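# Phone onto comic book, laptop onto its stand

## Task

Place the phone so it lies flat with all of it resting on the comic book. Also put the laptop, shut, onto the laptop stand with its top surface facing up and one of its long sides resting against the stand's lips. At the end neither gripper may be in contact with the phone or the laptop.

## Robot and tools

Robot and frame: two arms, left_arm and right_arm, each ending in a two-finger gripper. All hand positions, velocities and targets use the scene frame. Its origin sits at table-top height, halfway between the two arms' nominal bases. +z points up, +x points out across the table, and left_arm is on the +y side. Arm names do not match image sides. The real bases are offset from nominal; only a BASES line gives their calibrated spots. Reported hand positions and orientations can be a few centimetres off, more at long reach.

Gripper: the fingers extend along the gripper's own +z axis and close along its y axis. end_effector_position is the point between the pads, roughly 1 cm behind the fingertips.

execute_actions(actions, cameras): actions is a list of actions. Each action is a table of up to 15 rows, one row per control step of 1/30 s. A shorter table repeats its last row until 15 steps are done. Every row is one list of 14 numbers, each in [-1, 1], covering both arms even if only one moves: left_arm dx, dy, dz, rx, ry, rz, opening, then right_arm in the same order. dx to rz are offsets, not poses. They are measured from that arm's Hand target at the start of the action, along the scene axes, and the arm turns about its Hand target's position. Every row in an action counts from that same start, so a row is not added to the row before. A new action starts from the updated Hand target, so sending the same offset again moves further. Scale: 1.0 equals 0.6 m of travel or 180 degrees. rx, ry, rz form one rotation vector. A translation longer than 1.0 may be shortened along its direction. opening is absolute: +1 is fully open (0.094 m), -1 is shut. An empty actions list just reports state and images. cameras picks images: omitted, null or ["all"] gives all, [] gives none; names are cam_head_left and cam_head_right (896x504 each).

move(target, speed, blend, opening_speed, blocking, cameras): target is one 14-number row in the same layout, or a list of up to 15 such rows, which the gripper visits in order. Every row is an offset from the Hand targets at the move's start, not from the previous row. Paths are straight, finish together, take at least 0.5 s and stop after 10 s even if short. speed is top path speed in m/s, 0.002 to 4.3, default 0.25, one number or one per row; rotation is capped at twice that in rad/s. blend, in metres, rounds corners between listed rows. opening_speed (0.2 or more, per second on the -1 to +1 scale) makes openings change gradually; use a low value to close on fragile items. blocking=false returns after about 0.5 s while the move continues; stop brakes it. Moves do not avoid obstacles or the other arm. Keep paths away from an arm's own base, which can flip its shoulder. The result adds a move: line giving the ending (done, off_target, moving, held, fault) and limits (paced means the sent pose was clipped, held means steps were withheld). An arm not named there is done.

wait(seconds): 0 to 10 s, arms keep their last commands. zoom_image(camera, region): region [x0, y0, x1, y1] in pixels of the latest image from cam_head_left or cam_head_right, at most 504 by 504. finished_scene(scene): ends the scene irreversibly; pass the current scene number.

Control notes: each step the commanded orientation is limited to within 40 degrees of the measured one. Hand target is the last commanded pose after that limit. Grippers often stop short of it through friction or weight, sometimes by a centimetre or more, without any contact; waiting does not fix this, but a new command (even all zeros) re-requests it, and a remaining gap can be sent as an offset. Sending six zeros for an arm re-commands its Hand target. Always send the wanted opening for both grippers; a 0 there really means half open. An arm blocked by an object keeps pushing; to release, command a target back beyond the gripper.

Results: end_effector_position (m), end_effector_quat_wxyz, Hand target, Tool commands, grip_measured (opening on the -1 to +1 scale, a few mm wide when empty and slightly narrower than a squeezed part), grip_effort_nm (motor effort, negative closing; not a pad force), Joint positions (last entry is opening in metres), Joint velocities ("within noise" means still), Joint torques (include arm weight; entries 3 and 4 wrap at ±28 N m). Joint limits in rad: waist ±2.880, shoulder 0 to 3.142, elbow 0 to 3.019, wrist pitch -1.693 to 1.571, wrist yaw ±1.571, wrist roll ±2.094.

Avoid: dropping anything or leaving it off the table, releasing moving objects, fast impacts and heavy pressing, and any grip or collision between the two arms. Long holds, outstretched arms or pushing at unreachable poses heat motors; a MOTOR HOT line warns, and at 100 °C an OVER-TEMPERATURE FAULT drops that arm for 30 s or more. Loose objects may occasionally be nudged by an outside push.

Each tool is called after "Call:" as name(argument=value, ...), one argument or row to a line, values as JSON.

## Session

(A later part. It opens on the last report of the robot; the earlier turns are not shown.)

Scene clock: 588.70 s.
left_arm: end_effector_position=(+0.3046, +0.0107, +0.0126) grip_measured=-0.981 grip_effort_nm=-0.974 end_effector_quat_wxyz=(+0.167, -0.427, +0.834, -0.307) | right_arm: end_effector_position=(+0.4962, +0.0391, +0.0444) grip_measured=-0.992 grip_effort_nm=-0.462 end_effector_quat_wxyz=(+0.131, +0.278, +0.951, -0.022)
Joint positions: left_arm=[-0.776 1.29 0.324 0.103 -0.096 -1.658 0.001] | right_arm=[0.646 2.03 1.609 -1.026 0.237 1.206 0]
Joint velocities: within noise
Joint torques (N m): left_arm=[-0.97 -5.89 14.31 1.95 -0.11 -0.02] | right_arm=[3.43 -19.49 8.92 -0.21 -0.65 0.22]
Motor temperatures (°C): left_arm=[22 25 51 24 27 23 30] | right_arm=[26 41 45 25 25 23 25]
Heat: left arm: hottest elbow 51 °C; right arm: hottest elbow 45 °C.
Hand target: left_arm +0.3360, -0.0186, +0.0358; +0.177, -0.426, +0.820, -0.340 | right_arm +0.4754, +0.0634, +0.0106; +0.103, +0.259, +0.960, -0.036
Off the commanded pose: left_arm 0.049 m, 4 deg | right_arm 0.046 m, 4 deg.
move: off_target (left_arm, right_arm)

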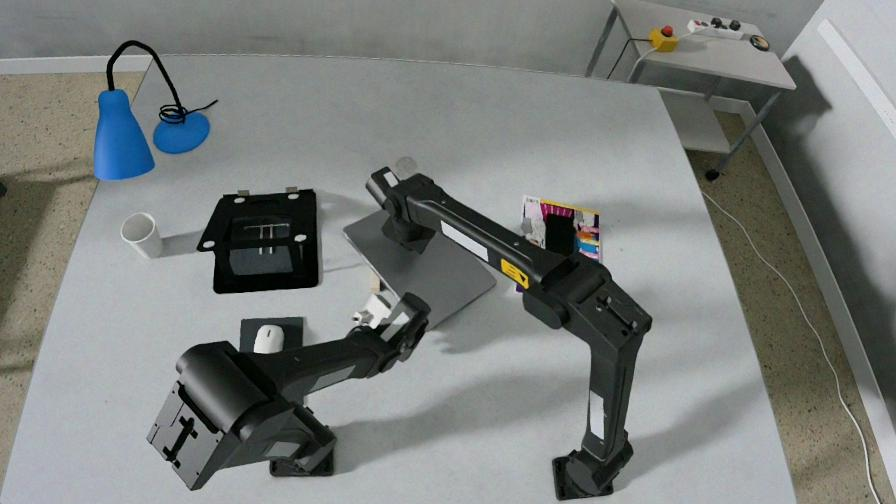

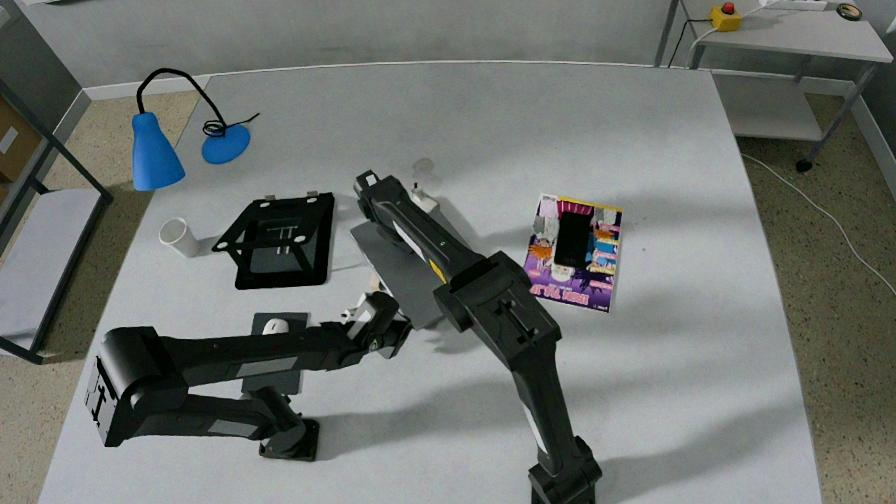

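Call:
move(
  target=[
    [-0.05,0.06,0.02,0,0,0,-1,0.0,0.0,0.25,0,0,0,-1],
    [-0.12,0.15,0.1,0,0,0,-1,-0.1,-0.25,0.35,0,0,0,-1],
    [-0.12,0.3,0.25,0,0,0,-1,-0.29,-0.7,0.38,0,0,0.2,-1],
  ],
  speed=0.25,
)

Call:
zoom_image(
  camera="cam_head_right",
  region=[310, 170, 530, 370],
)

Call:
zoom_image(
  camera="cam_head_left",
  region=[310, 170, 530, 370],
)

Scene clock: 603.87 s.
left_arm: end_effector_position=(+0.2493, +0.1592, +0.1421) grip_measured=-0.981 grip_effort_nm=-0.969 end_effector_quat_wxyz=(+0.143, -0.438, +0.828, -0.320) | right_arm: end_effector_position=(+0.3080, -0.3534, +0.2437) grip_measured=-0.992 grip_effort_nm=-0.457 end_effector_quat_wxyz=(+0.118, -0.053, +0.992, -0.004)
Joint positions: left_arm=[-0.133 0.426 0.38 -0.89 0.356 -1.195 0.001] | right_arm=[-0.154 1.074 1.04 -1.303 -0.039 -0.25 0]
Joint velocities: within noise
Joint torques (N m): left_arm=[-0.03 -0.38 18.41 0.91 0.17 0.17] | right_arm=[-0.32 -8.41 8.25 0.21 -0.07 0.13]
Motor temperatures (°C): left_arm=[22 25 50 24 27 23 30] | right_arm=[26 42 46 25 25 23 25]
Heat: left arm: hottest elbow 50 °C; right arm: hottest elbow 46 °C.
Hand target: left_arm +0.2640, +0.1614, +0.1858; +0.177, -0.426, +0.820, -0.340 | right_arm +0.3013, -0.3566, +0.2385; +0.109, -0.050, +0.993, -0.002
Off the commanded pose: left_arm 0.046 m, 5 deg | right_arm 0.009 m, 1 deg.
move: off_target (left_arm)

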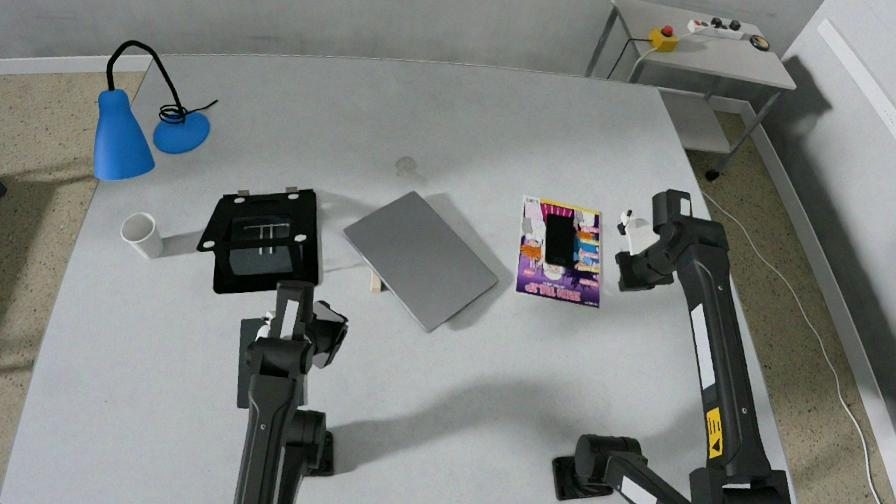

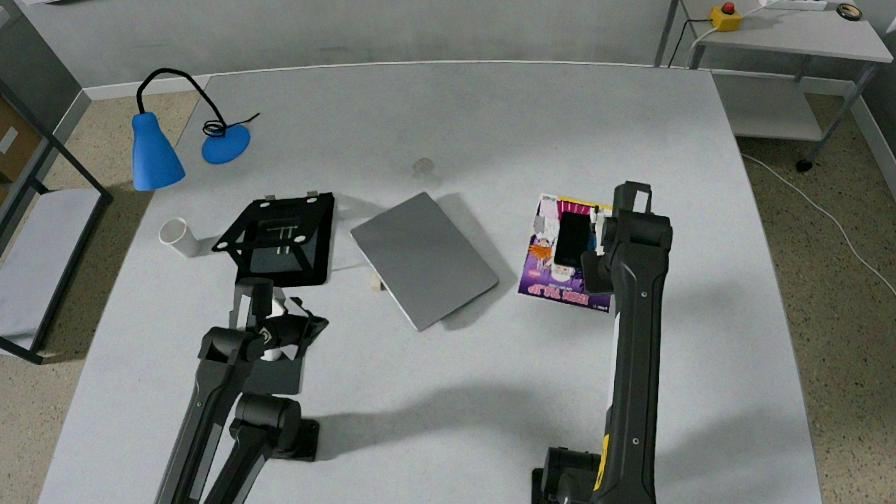

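Scaled by 2.291.

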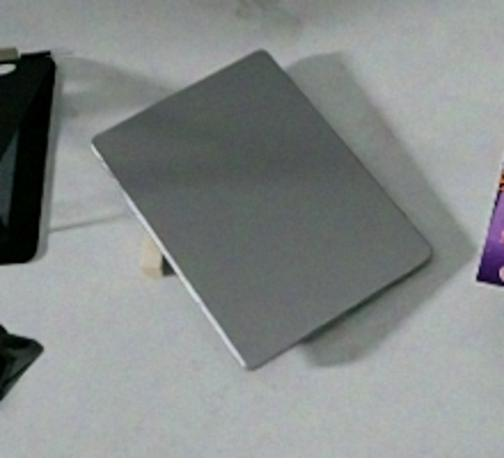

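Scaled by 2.291.

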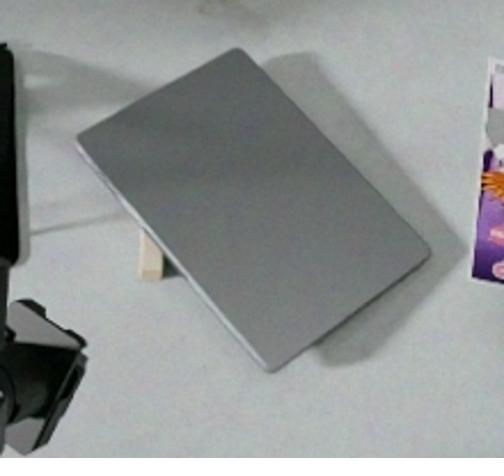

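Call:
move(
  target=[
    [0.1,-0.07,-0.09,-0.0995,-0.1247,-0.0374,1,0,0,0,0,0,0,-1],
  ],
  speed=0.2,
)

Call:
zoom_image(
  camera="cam_head_left",
  region=[270, 210, 490, 410],
)

Call:
zoom_image(
  camera="cam_head_right",
  region=[270, 210, 490, 410],
)

Scene clock: 621.67 s.
left_arm: end_effector_position=(+0.3259, +0.1207, +0.1348) grip_measured=+0.998 grip_effort_nm=0.129 end_effector_quat_wxyz=(+0.248, -0.325, +0.732, -0.545) | right_arm: end_effector_position=(+0.3080, -0.3536, +0.2437) grip_measured=-0.992 grip_effort_nm=-0.462 end_effector_quat_wxyz=(+0.118, -0.053, +0.992, -0.004)
Joint positions: left_arm=[-0.099 0.795 0.119 0.32 0.624 -1.347 0.094] | right_arm=[-0.154 1.074 1.04 -1.303 -0.039 -0.25 0]
Joint velocities: within noise
Joint torques (N m): left_arm=[-1.85 -1.96 8.49 2.56 0.23 0.01] | right_arm=[-0.44 -8.64 8.25 0.21 -0.07 0.09]
Motor temperatures (°C): left_arm=[22 25 52 24 27 23 30] | right_arm=[26 40 45 25 25 23 25]
Heat: left arm: hottest elbow 52 °C; right arm: hottest elbow 45 °C.
Hand target: left_arm +0.3241, +0.1194, +0.1319; +0.244, -0.326, +0.731, -0.548 | right_arm +0.3013, -0.3567, +0.2385; +0.109, -0.050, +0.993, -0.003
Off the commanded pose: left_arm 0.004 m, 1 deg | right_arm 0.009 m, 1 deg.
move: done

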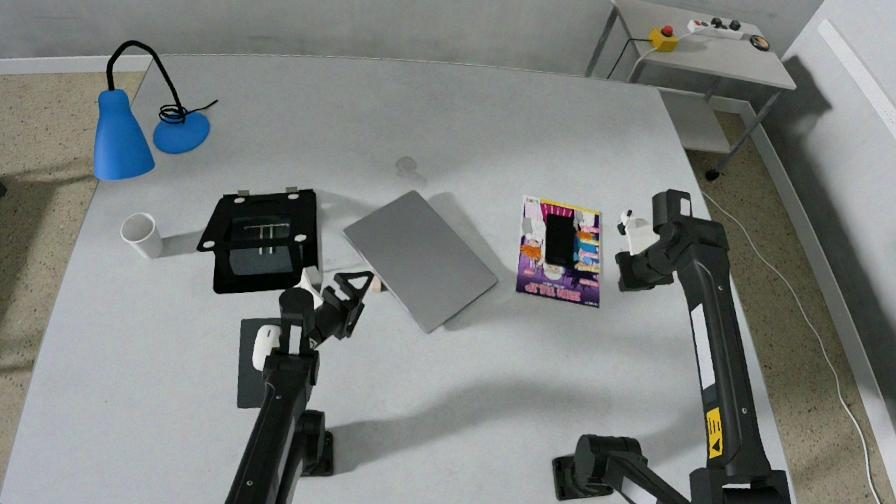

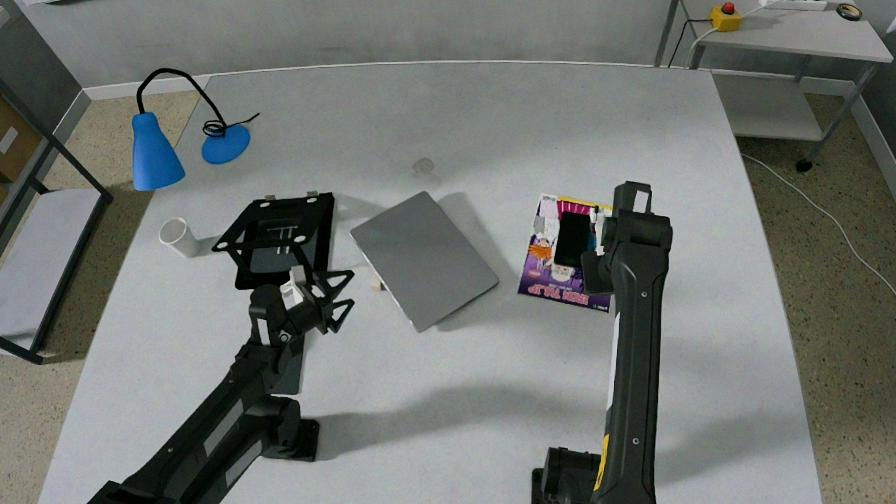

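Scaled by 2.291.

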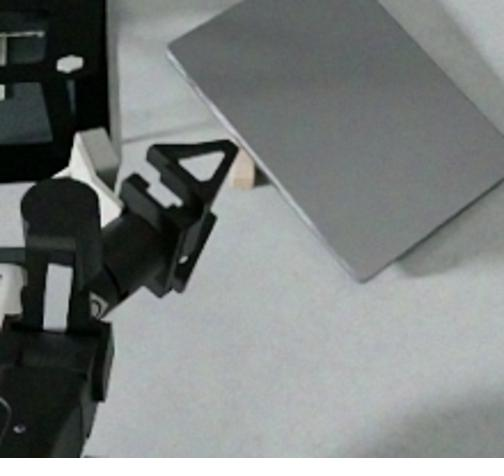

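Scaled by 2.291.

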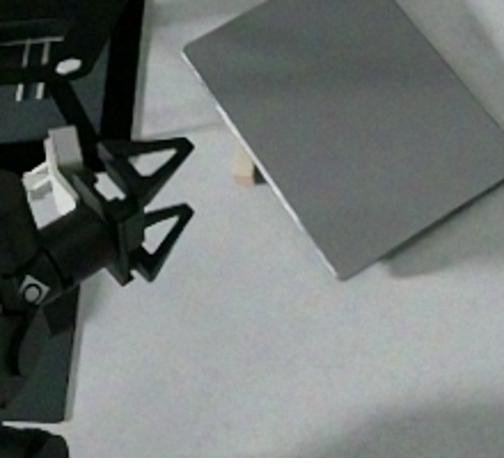

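Call:
move(
  target=[
    [-0.015,-0.05,-0.1,0,0,0,1,0,0,0,0,0,0,-1],
  ],
  speed=0.15,
  cameras=[],
)

Call:
move(
  target=[
    [0,0,-0.025,0,0,0,1,0,0,0,0,0,0,-1],
  ],
  speed=0.06,
  cameras=["cam_head_left","cam_head_right"],
)

Call:
zoom_image(
  camera="cam_head_left",
  region=[300, 230, 480, 370],
)

Call:
zoom_image(
  camera="cam_head_right",
  region=[300, 230, 480, 370],
)

Scene clock: 629.37 s.
left_arm: end_effector_position=(+0.3198, +0.0926, +0.0730) grip_measured=+0.998 grip_effort_nm=0.129 end_effector_quat_wxyz=(+0.249, -0.328, +0.731, -0.545) | right_arm: end_effector_position=(+0.3080, -0.3536, +0.2437) grip_measured=-0.992 grip_effort_nm=-0.457 end_effector_quat_wxyz=(+0.118, -0.053, +0.992, -0.004)
Joint positions: left_arm=[-0.271 1.347 0.03 0.996 0.457 -1.418 0.094] | right_arm=[-0.154 1.074 1.04 -1.303 -0.039 -0.25 0]
Joint velocities: within noise
Joint torques (N m): left_arm=[-2.84 -4.01 3.77 2.5 -0.04 -0.09] | right_arm=[-0.38 -8.7 8.24 0.23 -0.07 0.09]
Motor temperatures (°C): left_arm=[22 25 51 24 27 23 29] | right_arm=[26 39 45 25 25 23 25]
Heat: left arm: hottest elbow 51 °C; right arm: hottest elbow 45 °C.
Hand target: left_arm +0.3151, +0.0894, +0.0719; +0.245, -0.326, +0.730, -0.548 | right_arm +0.3013, -0.3567, +0.2385; +0.109, -0.050, +0.993, -0.003
Off the commanded pose: left_arm 0.006 m, 1 deg | right_arm 0.009 m, 1 deg.
move: done
No camera images: "cameras" was empty.

Scene clock: 630.63 s.
left_arm: end_effector_position=(+0.3203, +0.0925, +0.0575) grip_measured=+0.998 grip_effort_nm=0.129 end_effector_quat_wxyz=(+0.249, -0.328, +0.731, -0.545) | right_arm: end_effector_position=(+0.3080, -0.3536, +0.2437) grip_measured=-0.992 grip_effort_nm=-0.457 end_effector_quat_wxyz=(+0.118, -0.053, +0.992, -0.004)
Joint positions: left_arm=[-0.271 1.544 0.028 1.197 0.457 -1.418 0.094] | right_arm=[-0.154 1.074 1.04 -1.303 -0.039 -0.25 0]
Joint velocities: within noise
Joint torques (N m): left_arm=[-2.32 -5.89 1.85 2.5 -0.03 0.02] | right_arm=[-0.44 -8.7 8.24 0.23 -0.07 0.08]
Motor temperatures (°C): left_arm=[22 25 50 24 27 23 29] | right_arm=[26 39 45 25 25 23 25]
Heat: left arm: hottest elbow 50 °C; right arm: hottest elbow 45 °C.
Hand target: left_arm +0.3151, +0.0894, +0.0569; +0.245, -0.326, +0.730, -0.548 | right_arm +0.3013, -0.3567, +0.2385; +0.109, -0.050, +0.993, -0.003
Off the commanded pose: left_arm 0.006 m, 1 deg | right_arm 0.009 m, 1 deg.
move: done

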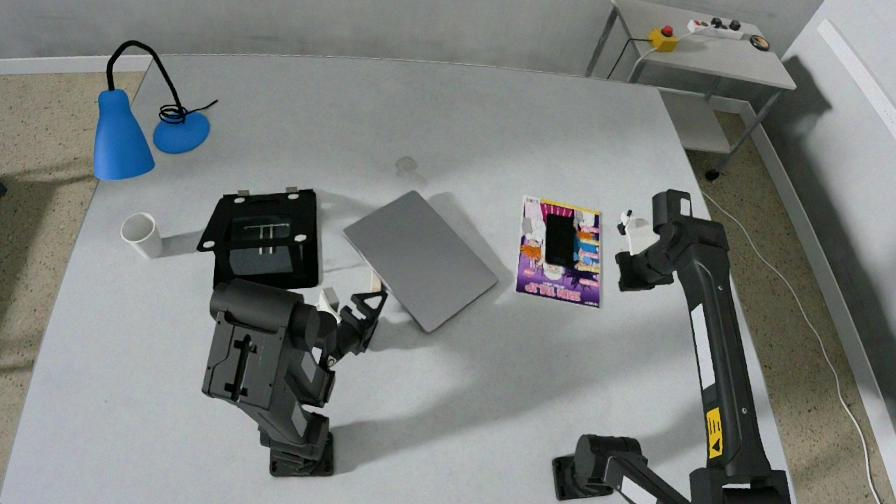

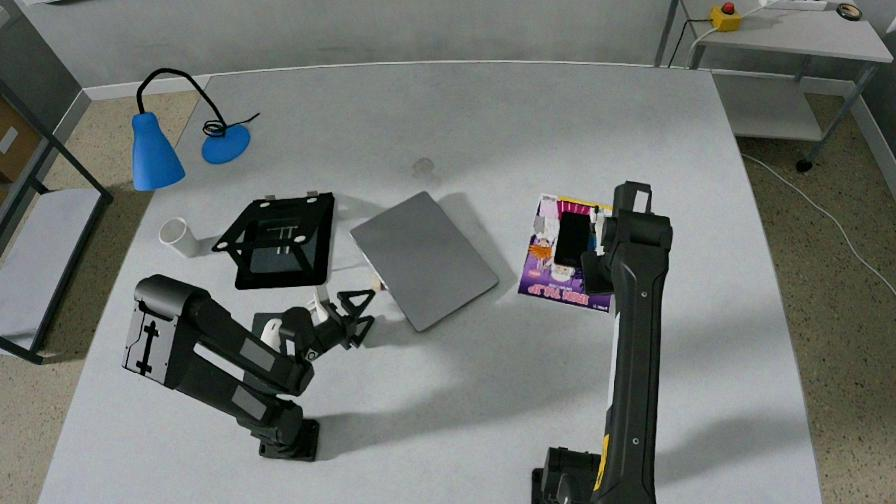

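Scaled by 2.800.

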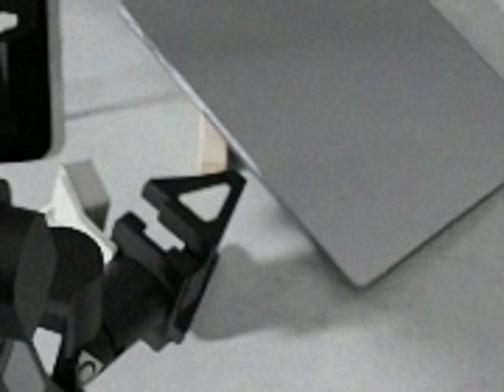

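Scaled by 2.800.

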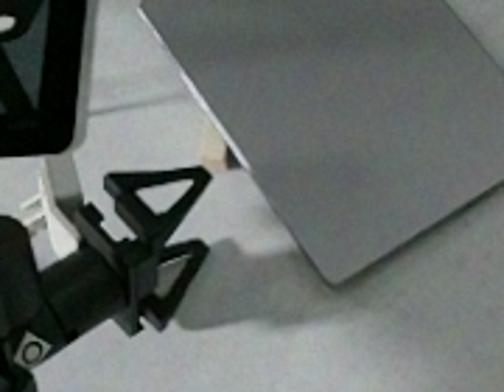

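Call:
move(
  target=[
    [0.02,0.015,-0.006,0,0,0,1,0,0,0,0,0,0,-1],
    [0.085,-0.043,-0.006,0,0,0,1,0,0,0,0,0,0,-1],
  ],
  speed=0.08,
)

Call:
zoom_image(
  camera="cam_head_left",
  region=[300, 230, 480, 370],
)

Call:
zoom_image(
  camera="cam_head_right",
  region=[300, 230, 480, 370],
)

Scene clock: 642.63 s.
left_arm: end_effector_position=(+0.3592, +0.0708, +0.0537) grip_measured=+0.998 grip_effort_nm=0.134 end_effector_quat_wxyz=(+0.249, -0.327, +0.731, -0.545) | right_arm: end_effector_position=(+0.3080, -0.3536, +0.2437) grip_measured=-0.992 grip_effort_nm=-0.462 end_effector_quat_wxyz=(+0.118, -0.053, +0.992, -0.004)
Joint positions: left_arm=[-0.325 1.621 0.142 1.168 0.406 -1.437 0.094] | right_arm=[-0.154 1.074 1.04 -1.303 -0.039 -0.25 0]
Joint velocities: within noise
Joint torques (N m): left_arm=[-1.96 -7.06 5.15 1.62 -0.05 -0.06] | right_arm=[-0.44 -8.59 8.25 0.21 -0.07 0.09]
Motor temperatures (°C): left_arm=[22 25 48 24 27 23 29] | right_arm=[26 38 44 25 24 23 26]
Heat: left arm: hottest elbow 48 °C; right arm: hottest elbow 44 °C.
Hand target: left_arm +0.3661, +0.0635, +0.0534; +0.245, -0.326, +0.730, -0.548 | right_arm +0.3013, -0.3567, +0.2385; +0.109, -0.050, +0.993, -0.003
Off the commanded pose: left_arm 0.010 m, 1 deg | right_arm 0.009 m, 1 deg.
move: done

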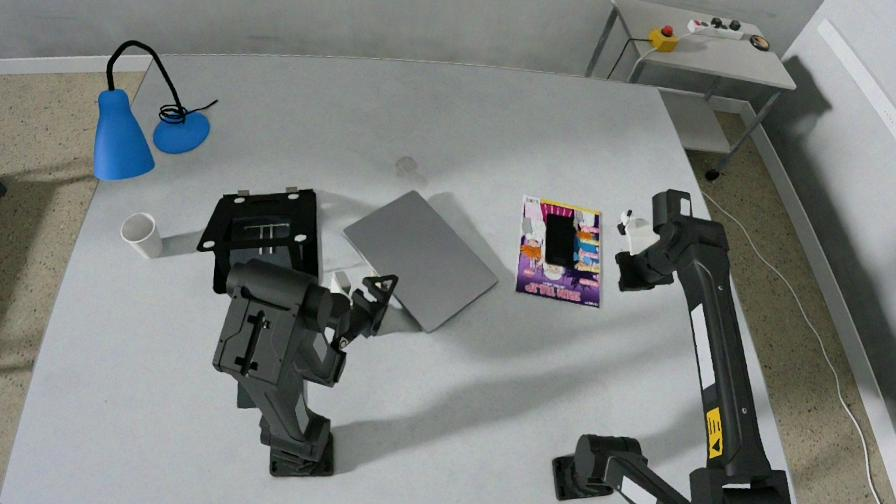

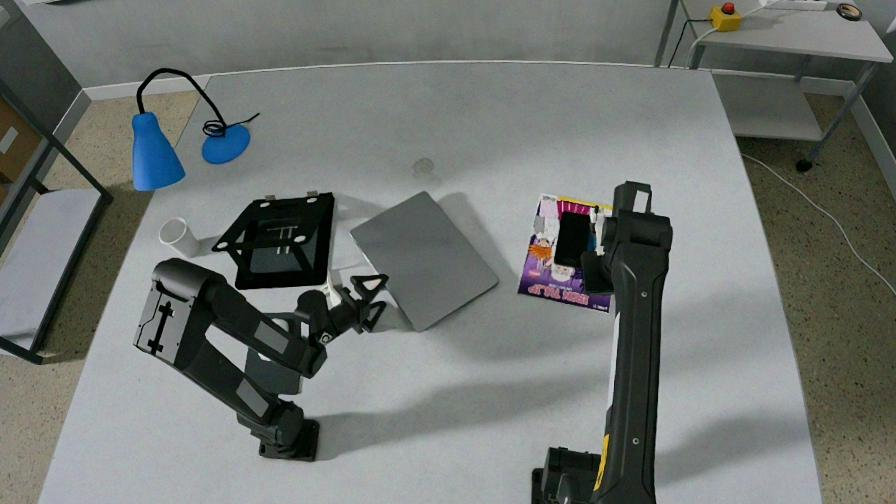

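Scaled by 2.800.

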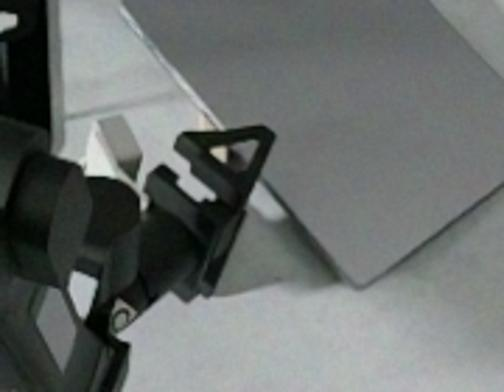

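Scaled by 2.800.

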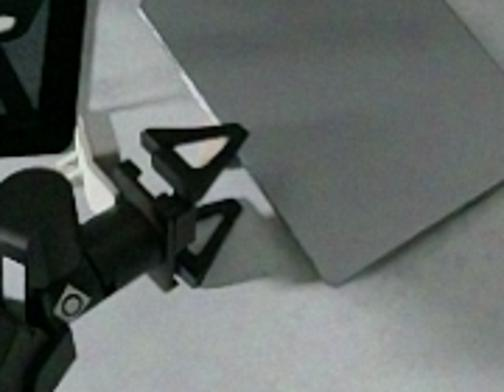

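Call:
move(
  target=[
    [0.062,-0.06,0.0,0,0,0,1,0,0,0,0,0,0,-1],
  ],
  speed=0.06,
)

Call:
zoom_image(
  camera="cam_head_left",
  region=[300, 180, 520, 370],
)

Call:
zoom_image(
  camera="cam_head_right",
  region=[300, 180, 520, 370],
)

Scene clock: 646.97 s.
left_arm: end_effector_position=(+0.3960, +0.0366, +0.0541) grip_measured=+0.998 grip_effort_nm=0.129 end_effector_quat_wxyz=(+0.250, -0.327, +0.730, -0.546) | right_arm: end_effector_position=(+0.3080, -0.3536, +0.2437) grip_measured=-0.992 grip_effort_nm=-0.462 end_effector_quat_wxyz=(+0.118, -0.053, +0.992, -0.004)
Joint positions: left_arm=[-0.41 1.667 0.264 1.103 0.325 -1.464 0.094] | right_arm=[-0.154 1.074 1.04 -1.303 -0.039 -0.25 0]
Joint velocities: within noise
Joint torques (N m): left_arm=[-1.96 -7.65 6.08 1.36 -0.1 -0.01] | right_arm=[-0.32 -8.64 8.27 0.21 -0.07 0.08]
Motor temperatures (°C): left_arm=[22 25 47 24 27 23 29] | right_arm=[26 38 44 25 24 23 26]
Heat: left arm: hottest elbow 47 °C; right arm: hottest elbow 44 °C.
Hand target: left_arm +0.4032, +0.0276, +0.0532; +0.245, -0.326, +0.731, -0.548 | right_arm +0.3013, -0.3567, +0.2385; +0.109, -0.050, +0.993, -0.003
Off the commanded pose: left_arm 0.012 m, 1 deg | right_arm 0.009 m, 1 deg.
move: off_target (left_arm)

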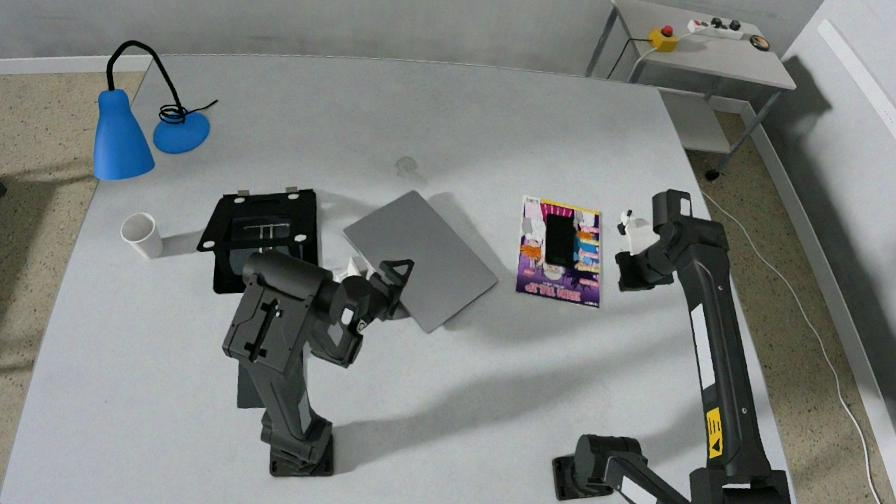

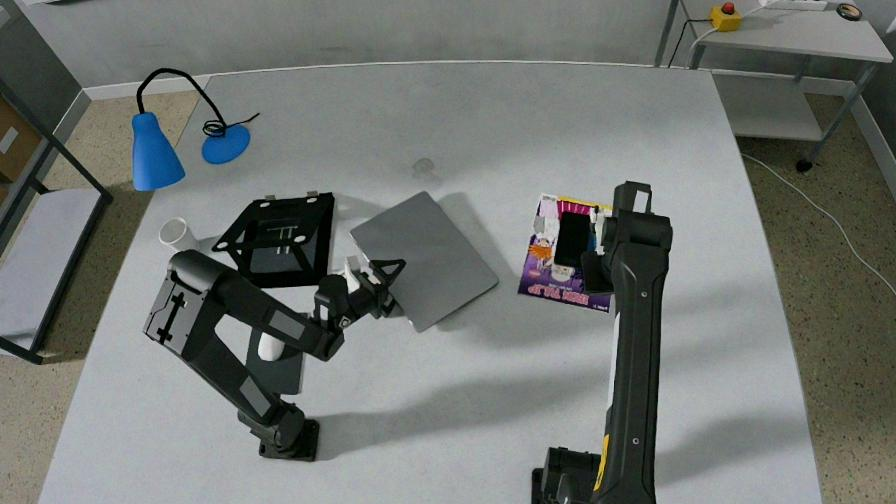

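Scaled by 2.291.

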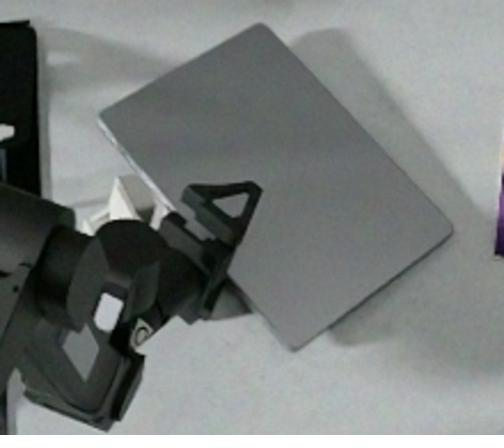

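Scaled by 2.291.

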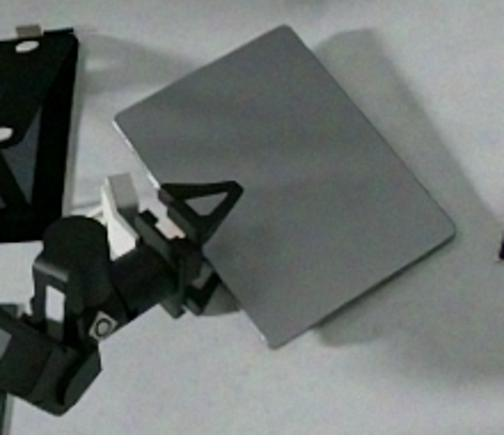

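Call:
move(
  target=[
    [0,0,0,0,0,0,-0.4,0,0,0,0,0,0,-1],
  ],
  speed=0.06,
  opening_speed=0.3,
  cameras=[],
)

Call:
move(
  target=[
    [0,0,0,0,0,0,-0.95,0,0,0,0,0,0,-1],
  ],
  speed=0.06,
  opening_speed=0.25,
)

Call:
zoom_image(
  camera="cam_head_left",
  region=[300, 180, 520, 370],
)

Scene clock: 655.10 s.
left_arm: end_effector_position=(+0.3931, +0.0387, +0.0396) grip_measured=-0.396 grip_effort_nm=-0.125 end_effector_quat_wxyz=(+0.238, -0.338, +0.740, -0.531) | right_arm: end_effector_position=(+0.3080, -0.3536, +0.2437) grip_measured=-0.992 grip_effort_nm=-0.457 end_effector_quat_wxyz=(+0.118, -0.053, +0.992, -0.004)
Joint positions: left_arm=[-0.41 1.689 0.264 1.079 0.319 -1.465 0.028] | right_arm=[-0.154 1.074 1.04 -1.303 -0.039 -0.25 0]
Joint velocities: within noise
Joint torques (N m): left_arm=[-3.08 -9.58 5.85 2.17 0.14 0] | right_arm=[-0.44 -8.64 8.25 0.21 -0.08 0.09]
Motor temperatures (°C): left_arm=[22 25 46 24 27 23 29] | right_arm=[26 38 44 25 24 23 26]
Heat: left arm: hottest elbow 46 °C; right arm: hottest elbow 44 °C.
Hand target: left_arm +0.4032, +0.0276, +0.0532; +0.245, -0.326, +0.731, -0.548 | right_arm +0.3013, -0.3567, +0.2385; +0.109, -0.050, +0.993, -0.003
Off the commanded pose: left_arm 0.020 m, 3 deg | right_arm 0.009 m, 1 deg.
move: off_target (left_arm)
No camera images: "cameras" was empty.

Scene clock: 657.50 s.
left_arm: end_effector_position=(+0.3933, +0.0384, +0.0402) grip_measured=-0.554 grip_effort_nm=-1.009 end_effector_quat_wxyz=(+0.245, -0.329, +0.743, -0.529) | right_arm: end_effector_position=(+0.3080, -0.3536, +0.2437) grip_measured=-0.992 grip_effort_nm=-0.457 end_effector_quat_wxyz=(+0.118, -0.053, +0.992, -0.004)
Joint positions: left_arm=[-0.41 1.691 0.264 1.085 0.321 -1.441 0.021] | right_arm=[-0.154 1.074 1.04 -1.303 -0.039 -0.25 0]
Joint velocities: within noise
Joint torques (N m): left_arm=[-2.73 -10.75 5.86 2.18 0.11 -0.23] | right_arm=[-0.44 -8.64 8.24 0.2 -0.08 0.09]
Motor temperatures (°C): left_arm=[22 25 46 24 27 23 29] | right_arm=[26 38 44 25 24 23 26]
Heat: left arm: hottest elbow 46 °C; right arm: hottest elbow 44 °C.
Hand target: left_arm +0.4033, +0.0276, +0.0532; +0.245, -0.326, +0.731, -0.548 | right_arm +0.3013, -0.3567, +0.2385; +0.109, -0.050, +0.993, -0.003
Off the commanded pose: left_arm 0.020 m, 3 deg | right_arm 0.009 m, 1 deg.
move: off_target (left_arm)

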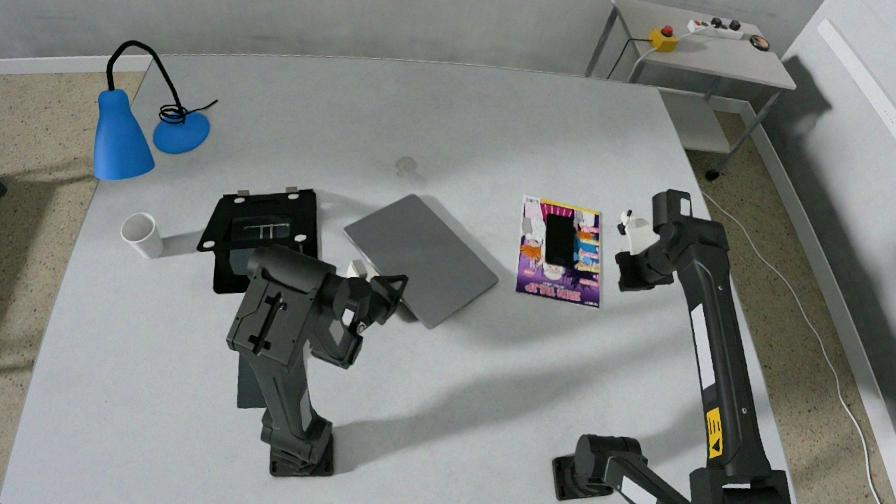

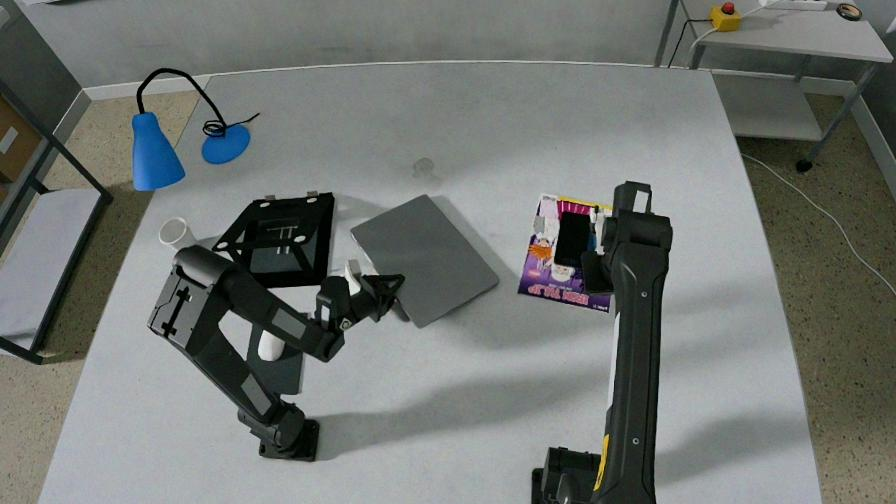

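Scaled by 2.291.

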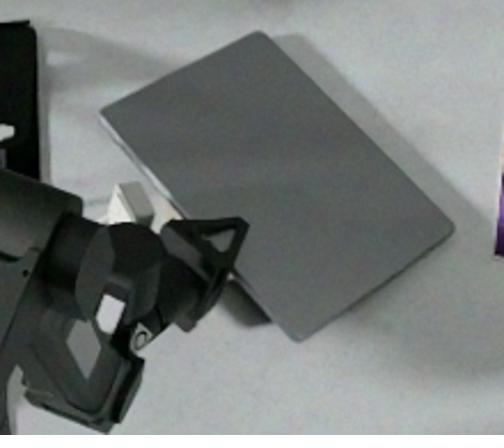

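Call:
move(
  target=[
    [0,0,0.25,-0.036,-0.042,0,-0.95,0,0,0,0,0,0,-1],
    [-0.03,0.1,0.62,-0.036,-0.042,0,-0.95,0,0,0,0,0,0,-1],
  ],
  speed=0.12,
)

Scene clock: 671.73 s.
left_arm: end_effector_position=(+0.3409, +0.0966, +0.2481) grip_measured=-0.634 grip_effort_nm=-1.009 end_effector_quat_wxyz=(+0.159, -0.404, +0.736, -0.519) | right_arm: end_effector_position=(+0.3080, -0.3536, +0.2437) grip_measured=-0.992 grip_effort_nm=-0.457 end_effector_quat_wxyz=(+0.118, -0.053, +0.992, -0.004)
Joint positions: left_arm=[-0.211 0.64 0.49 -0.347 0.532 -1.508 0.017] | right_arm=[-0.154 1.074 1.04 -1.303 -0.039 -0.25 0]
Joint velocities: within noise
Joint torques (N m): left_arm=[-0.67 -8.35 -25.24 4.67 1.02 0.26] | right_arm=[-0.5 -8.7 8.25 0.2 -0.08 0.09]
Motor temperatures (°C): left_arm=[22 26 47 24 27 24 29] | right_arm=[26 37 44 25 24 23 26]
Heat: left arm: hottest elbow 47 °C; right arm: hottest elbow 44 °C.
Hand target: left_arm +0.3853, +0.0877, +0.4252; +0.273, -0.302, +0.681, -0.609 | right_arm +0.3013, -0.3567, +0.2385; +0.109, -0.050, +0.993, -0.003
Off the commanded pose: left_arm 0.183 m, 21 deg | right_arm 0.009 m, 1 deg.
move: off_target (left_arm)

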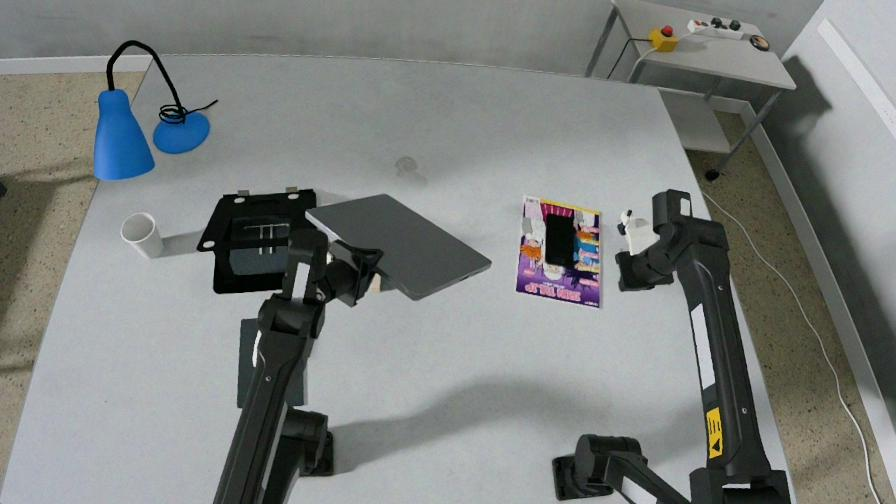

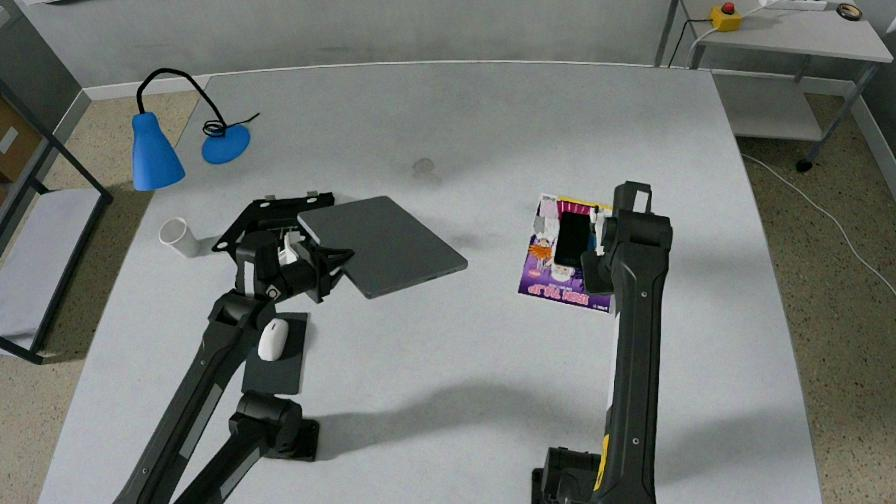

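Call:
move(
  target=[
    [0.02,0.15,0.05,0,0,0.15,-0.95,0,0,0,0,0,0,-1],
    [0.06,0.32,0.05,0,0,0.35,-0.95,0,0,0,0,0,0,-1],
  ],
  speed=0.2,
  blend=[0.05,0],
)

Call:
zoom_image(
  camera="cam_head_left",
  region=[150, 130, 430, 330],
)

Scene clock: 679.47 s.
left_arm: end_effector_position=(+0.3658, +0.2760, +0.2691) grip_measured=-0.634 grip_effort_nm=-1.009 end_effector_quat_wxyz=(-0.465, +0.661, -0.535, +0.246) | right_arm: end_effector_position=(+0.3080, -0.3536, +0.2437) grip_measured=-0.992 grip_effort_nm=-0.462 end_effector_quat_wxyz=(+0.118, -0.053, +0.992, -0.004)
Joint positions: left_arm=[-0.166 0.609 0.557 -0.474 -0.479 -1.639 0.017] | right_arm=[-0.154 1.074 1.04 -1.303 -0.039 -0.25 0]
Joint velocities: within noise
Joint torques (N m): left_arm=[-0.91 -6.42 -25.2 6.09 -1.03 0.11] | right_arm=[-0.38 -8.64 8.25 0.21 -0.07 0.08]
Motor temperatures (°C): left_arm=[22 26 54 24 27 24 30] | right_arm=[26 37 44 25 24 23 26]
Heat: left arm: hottest elbow 54 °C; right arm: hottest elbow 44 °C.
Hand target: left_arm +0.4212, +0.2796, +0.4553; -0.551, +0.613, -0.422, +0.376 | right_arm +0.3013, -0.3567, +0.2385; +0.109, -0.050, +0.993, -0.003
Off the commanded pose: left_arm 0.194 m, 23 deg | right_arm 0.009 m, 1 deg.
move: off_target (left_arm)

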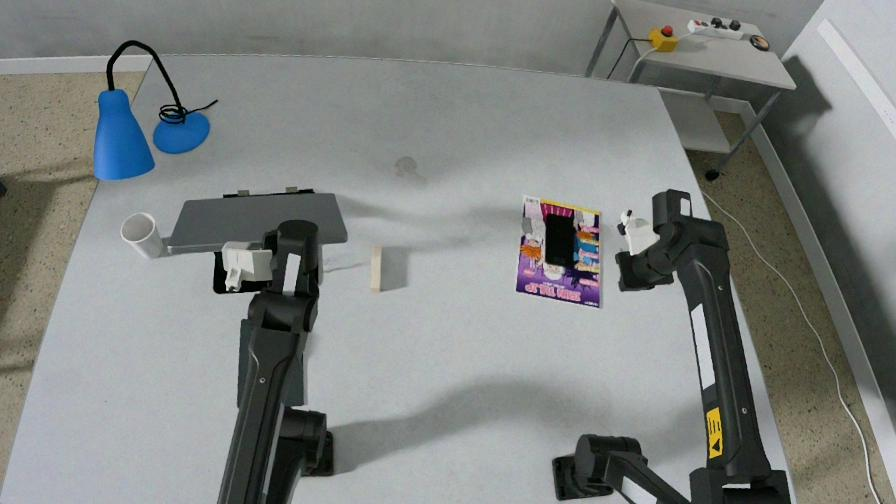

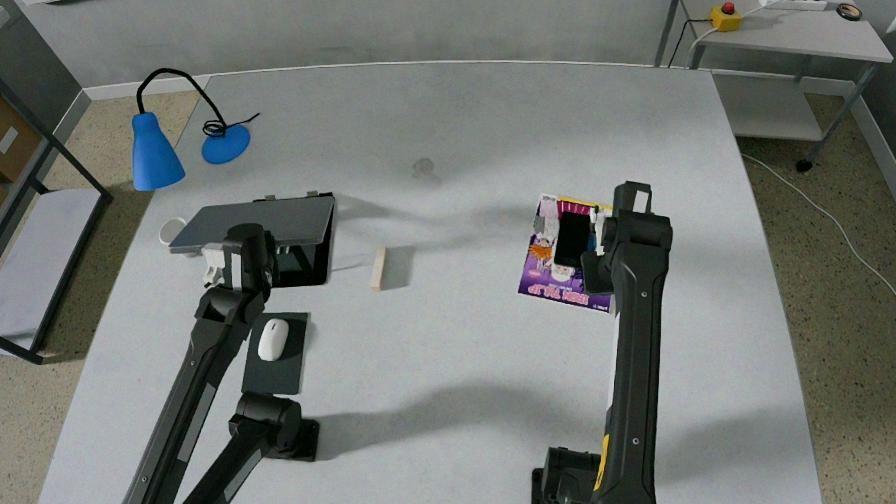

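Scaled by 1.800.

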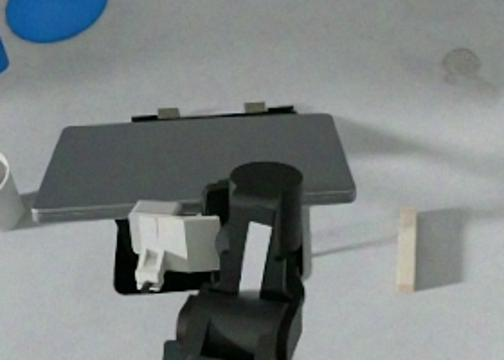

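Call:
move(
  target=[
    [0.16,0.013,-0.1,-0.0116,0.0657,0,-0.95,0,0,0,0,0,0,-1],
  ],
  speed=0.15,
)

Call:
zoom_image(
  camera="cam_head_left",
  region=[150, 130, 430, 330],
)

Scene clock: 686.83 s.
left_arm: end_effector_position=(+0.4373, +0.2798, +0.2252) grip_measured=-0.633 grip_effort_nm=-1.009 end_effector_quat_wxyz=(-0.395, +0.697, -0.567, +0.190) | right_arm: end_effector_position=(+0.3080, -0.3536, +0.2437) grip_measured=-0.992 grip_effort_nm=-0.457 end_effector_quat_wxyz=(+0.118, -0.053, +0.992, -0.004)
Joint positions: left_arm=[-0.099 0.962 0.698 -0.467 -0.394 -1.669 0.017] | right_arm=[-0.154 1.074 1.04 -1.303 -0.039 -0.25 0]
Joint velocities: within noise
Joint torques (N m): left_arm=[-0.15 -12.69 -25.35 5.15 -1.01 0.05] | right_arm=[-0.44 -8.64 8.25 0.21 -0.07 0.08]
Motor temperatures (°C): left_arm=[22 26 61 25 28 23 30] | right_arm=[26 37 44 25 24 23 26]
Heat: left arm: hottest elbow 61 °C; right arm: hottest elbow 44 °C.
Hand target: left_arm +0.5172, +0.2875, +0.3952; -0.493, +0.659, -0.470, +0.319 | right_arm +0.3013, -0.3567, +0.2385; +0.109, -0.050, +0.993, -0.003
Off the commanded pose: left_arm 0.188 m, 22 deg | right_arm 0.009 m, 1 deg.
move: off_target (left_arm)

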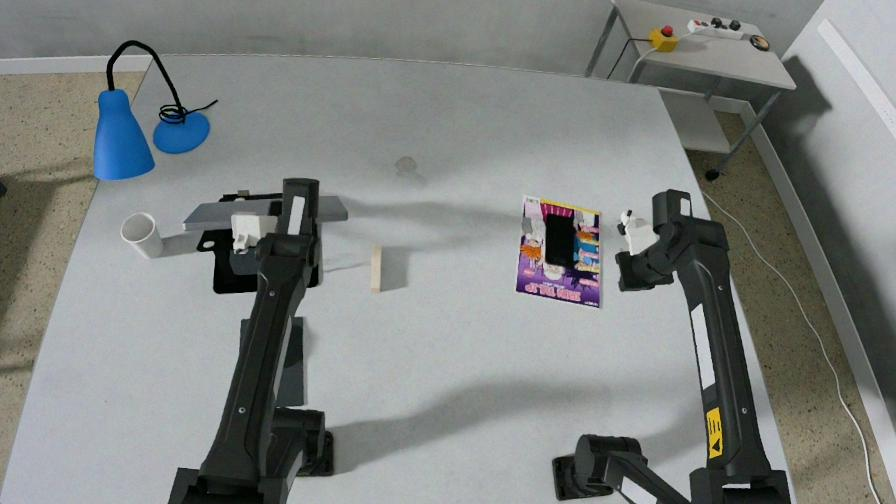

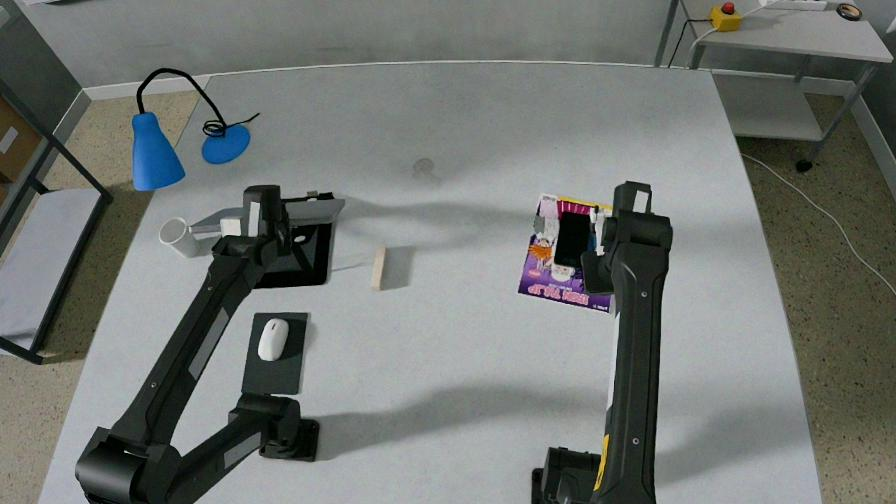

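Scaled by 1.800.

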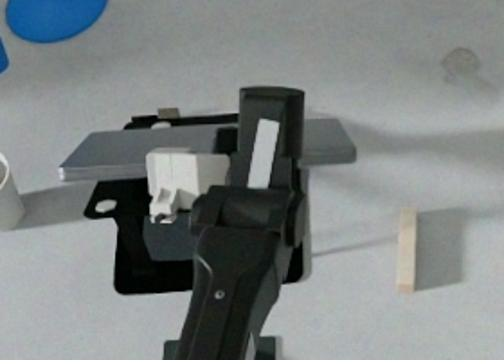

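Call:
move(
  target=[
    [0.06,0.03,-0.1,0,0,0,-0.95,0,0,0,0,0,0,-1],
  ],
  speed=0.12,
  cameras=["cam_head_left","cam_head_right"],
)

Call:
zoom_image(
  camera="cam_head_left",
  region=[150, 130, 430, 330],
)

Scene clock: 693.17 s.
left_arm: end_effector_position=(+0.4840, +0.2950, +0.1923) grip_measured=-0.633 grip_effort_nm=-1.004 end_effector_quat_wxyz=(-0.398, +0.705, -0.547, +0.212) | right_arm: end_effector_position=(+0.3080, -0.3536, +0.2437) grip_measured=-0.992 grip_effort_nm=-0.457 end_effector_quat_wxyz=(+0.118, -0.053, +0.992, -0.004)
Joint positions: left_arm=[-0.041 1.135 0.698 -0.246 -0.346 -1.668 0.017] | right_arm=[-0.154 1.074 1.04 -1.303 -0.039 -0.25 0]
Joint velocities: within noise
Joint torques (N m): left_arm=[0.15 -14.39 24.84 5.86 -0.88 0.28] | right_arm=[-0.38 -8.7 8.25 0.18 -0.08 0.09]
Motor temperatures (°C): left_arm=[22 26 61 25 28 23 30] | right_arm=[26 37 44 25 24 23 26]
Heat: left arm: hottest elbow 61 °C; right arm: hottest elbow 44 °C.
Hand target: left_arm +0.5532, +0.3055, +0.3353; -0.493, +0.659, -0.470, +0.319 | right_arm +0.3013, -0.3567, +0.2385; +0.109, -0.050, +0.993, -0.003
Off the commanded pose: left_arm 0.159 m, 19 deg | right_arm 0.009 m, 1 deg.
move: off_target (left_arm)

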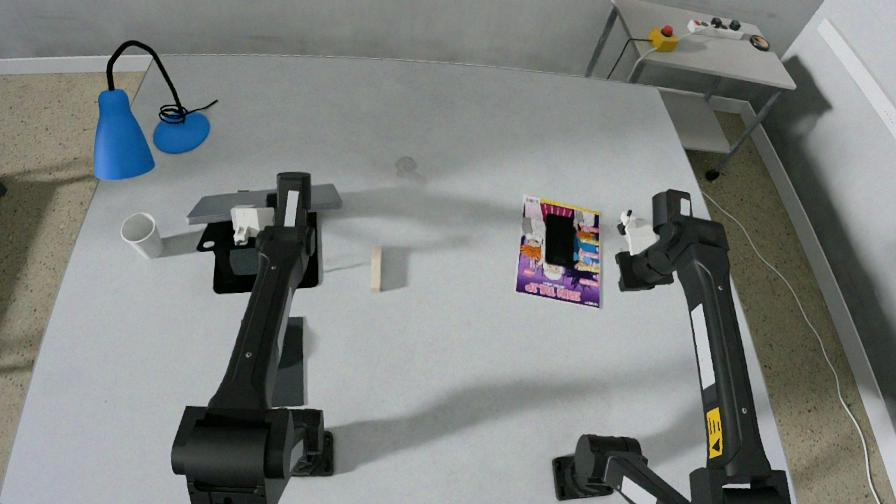

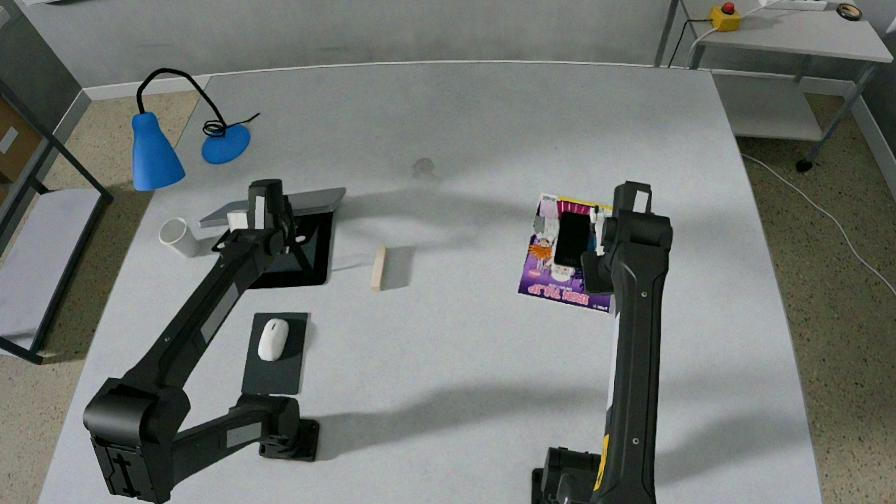

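Scaled by 1.800.

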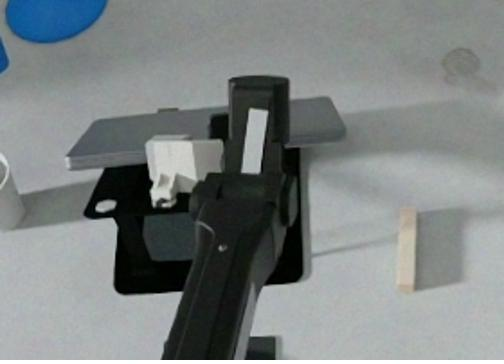

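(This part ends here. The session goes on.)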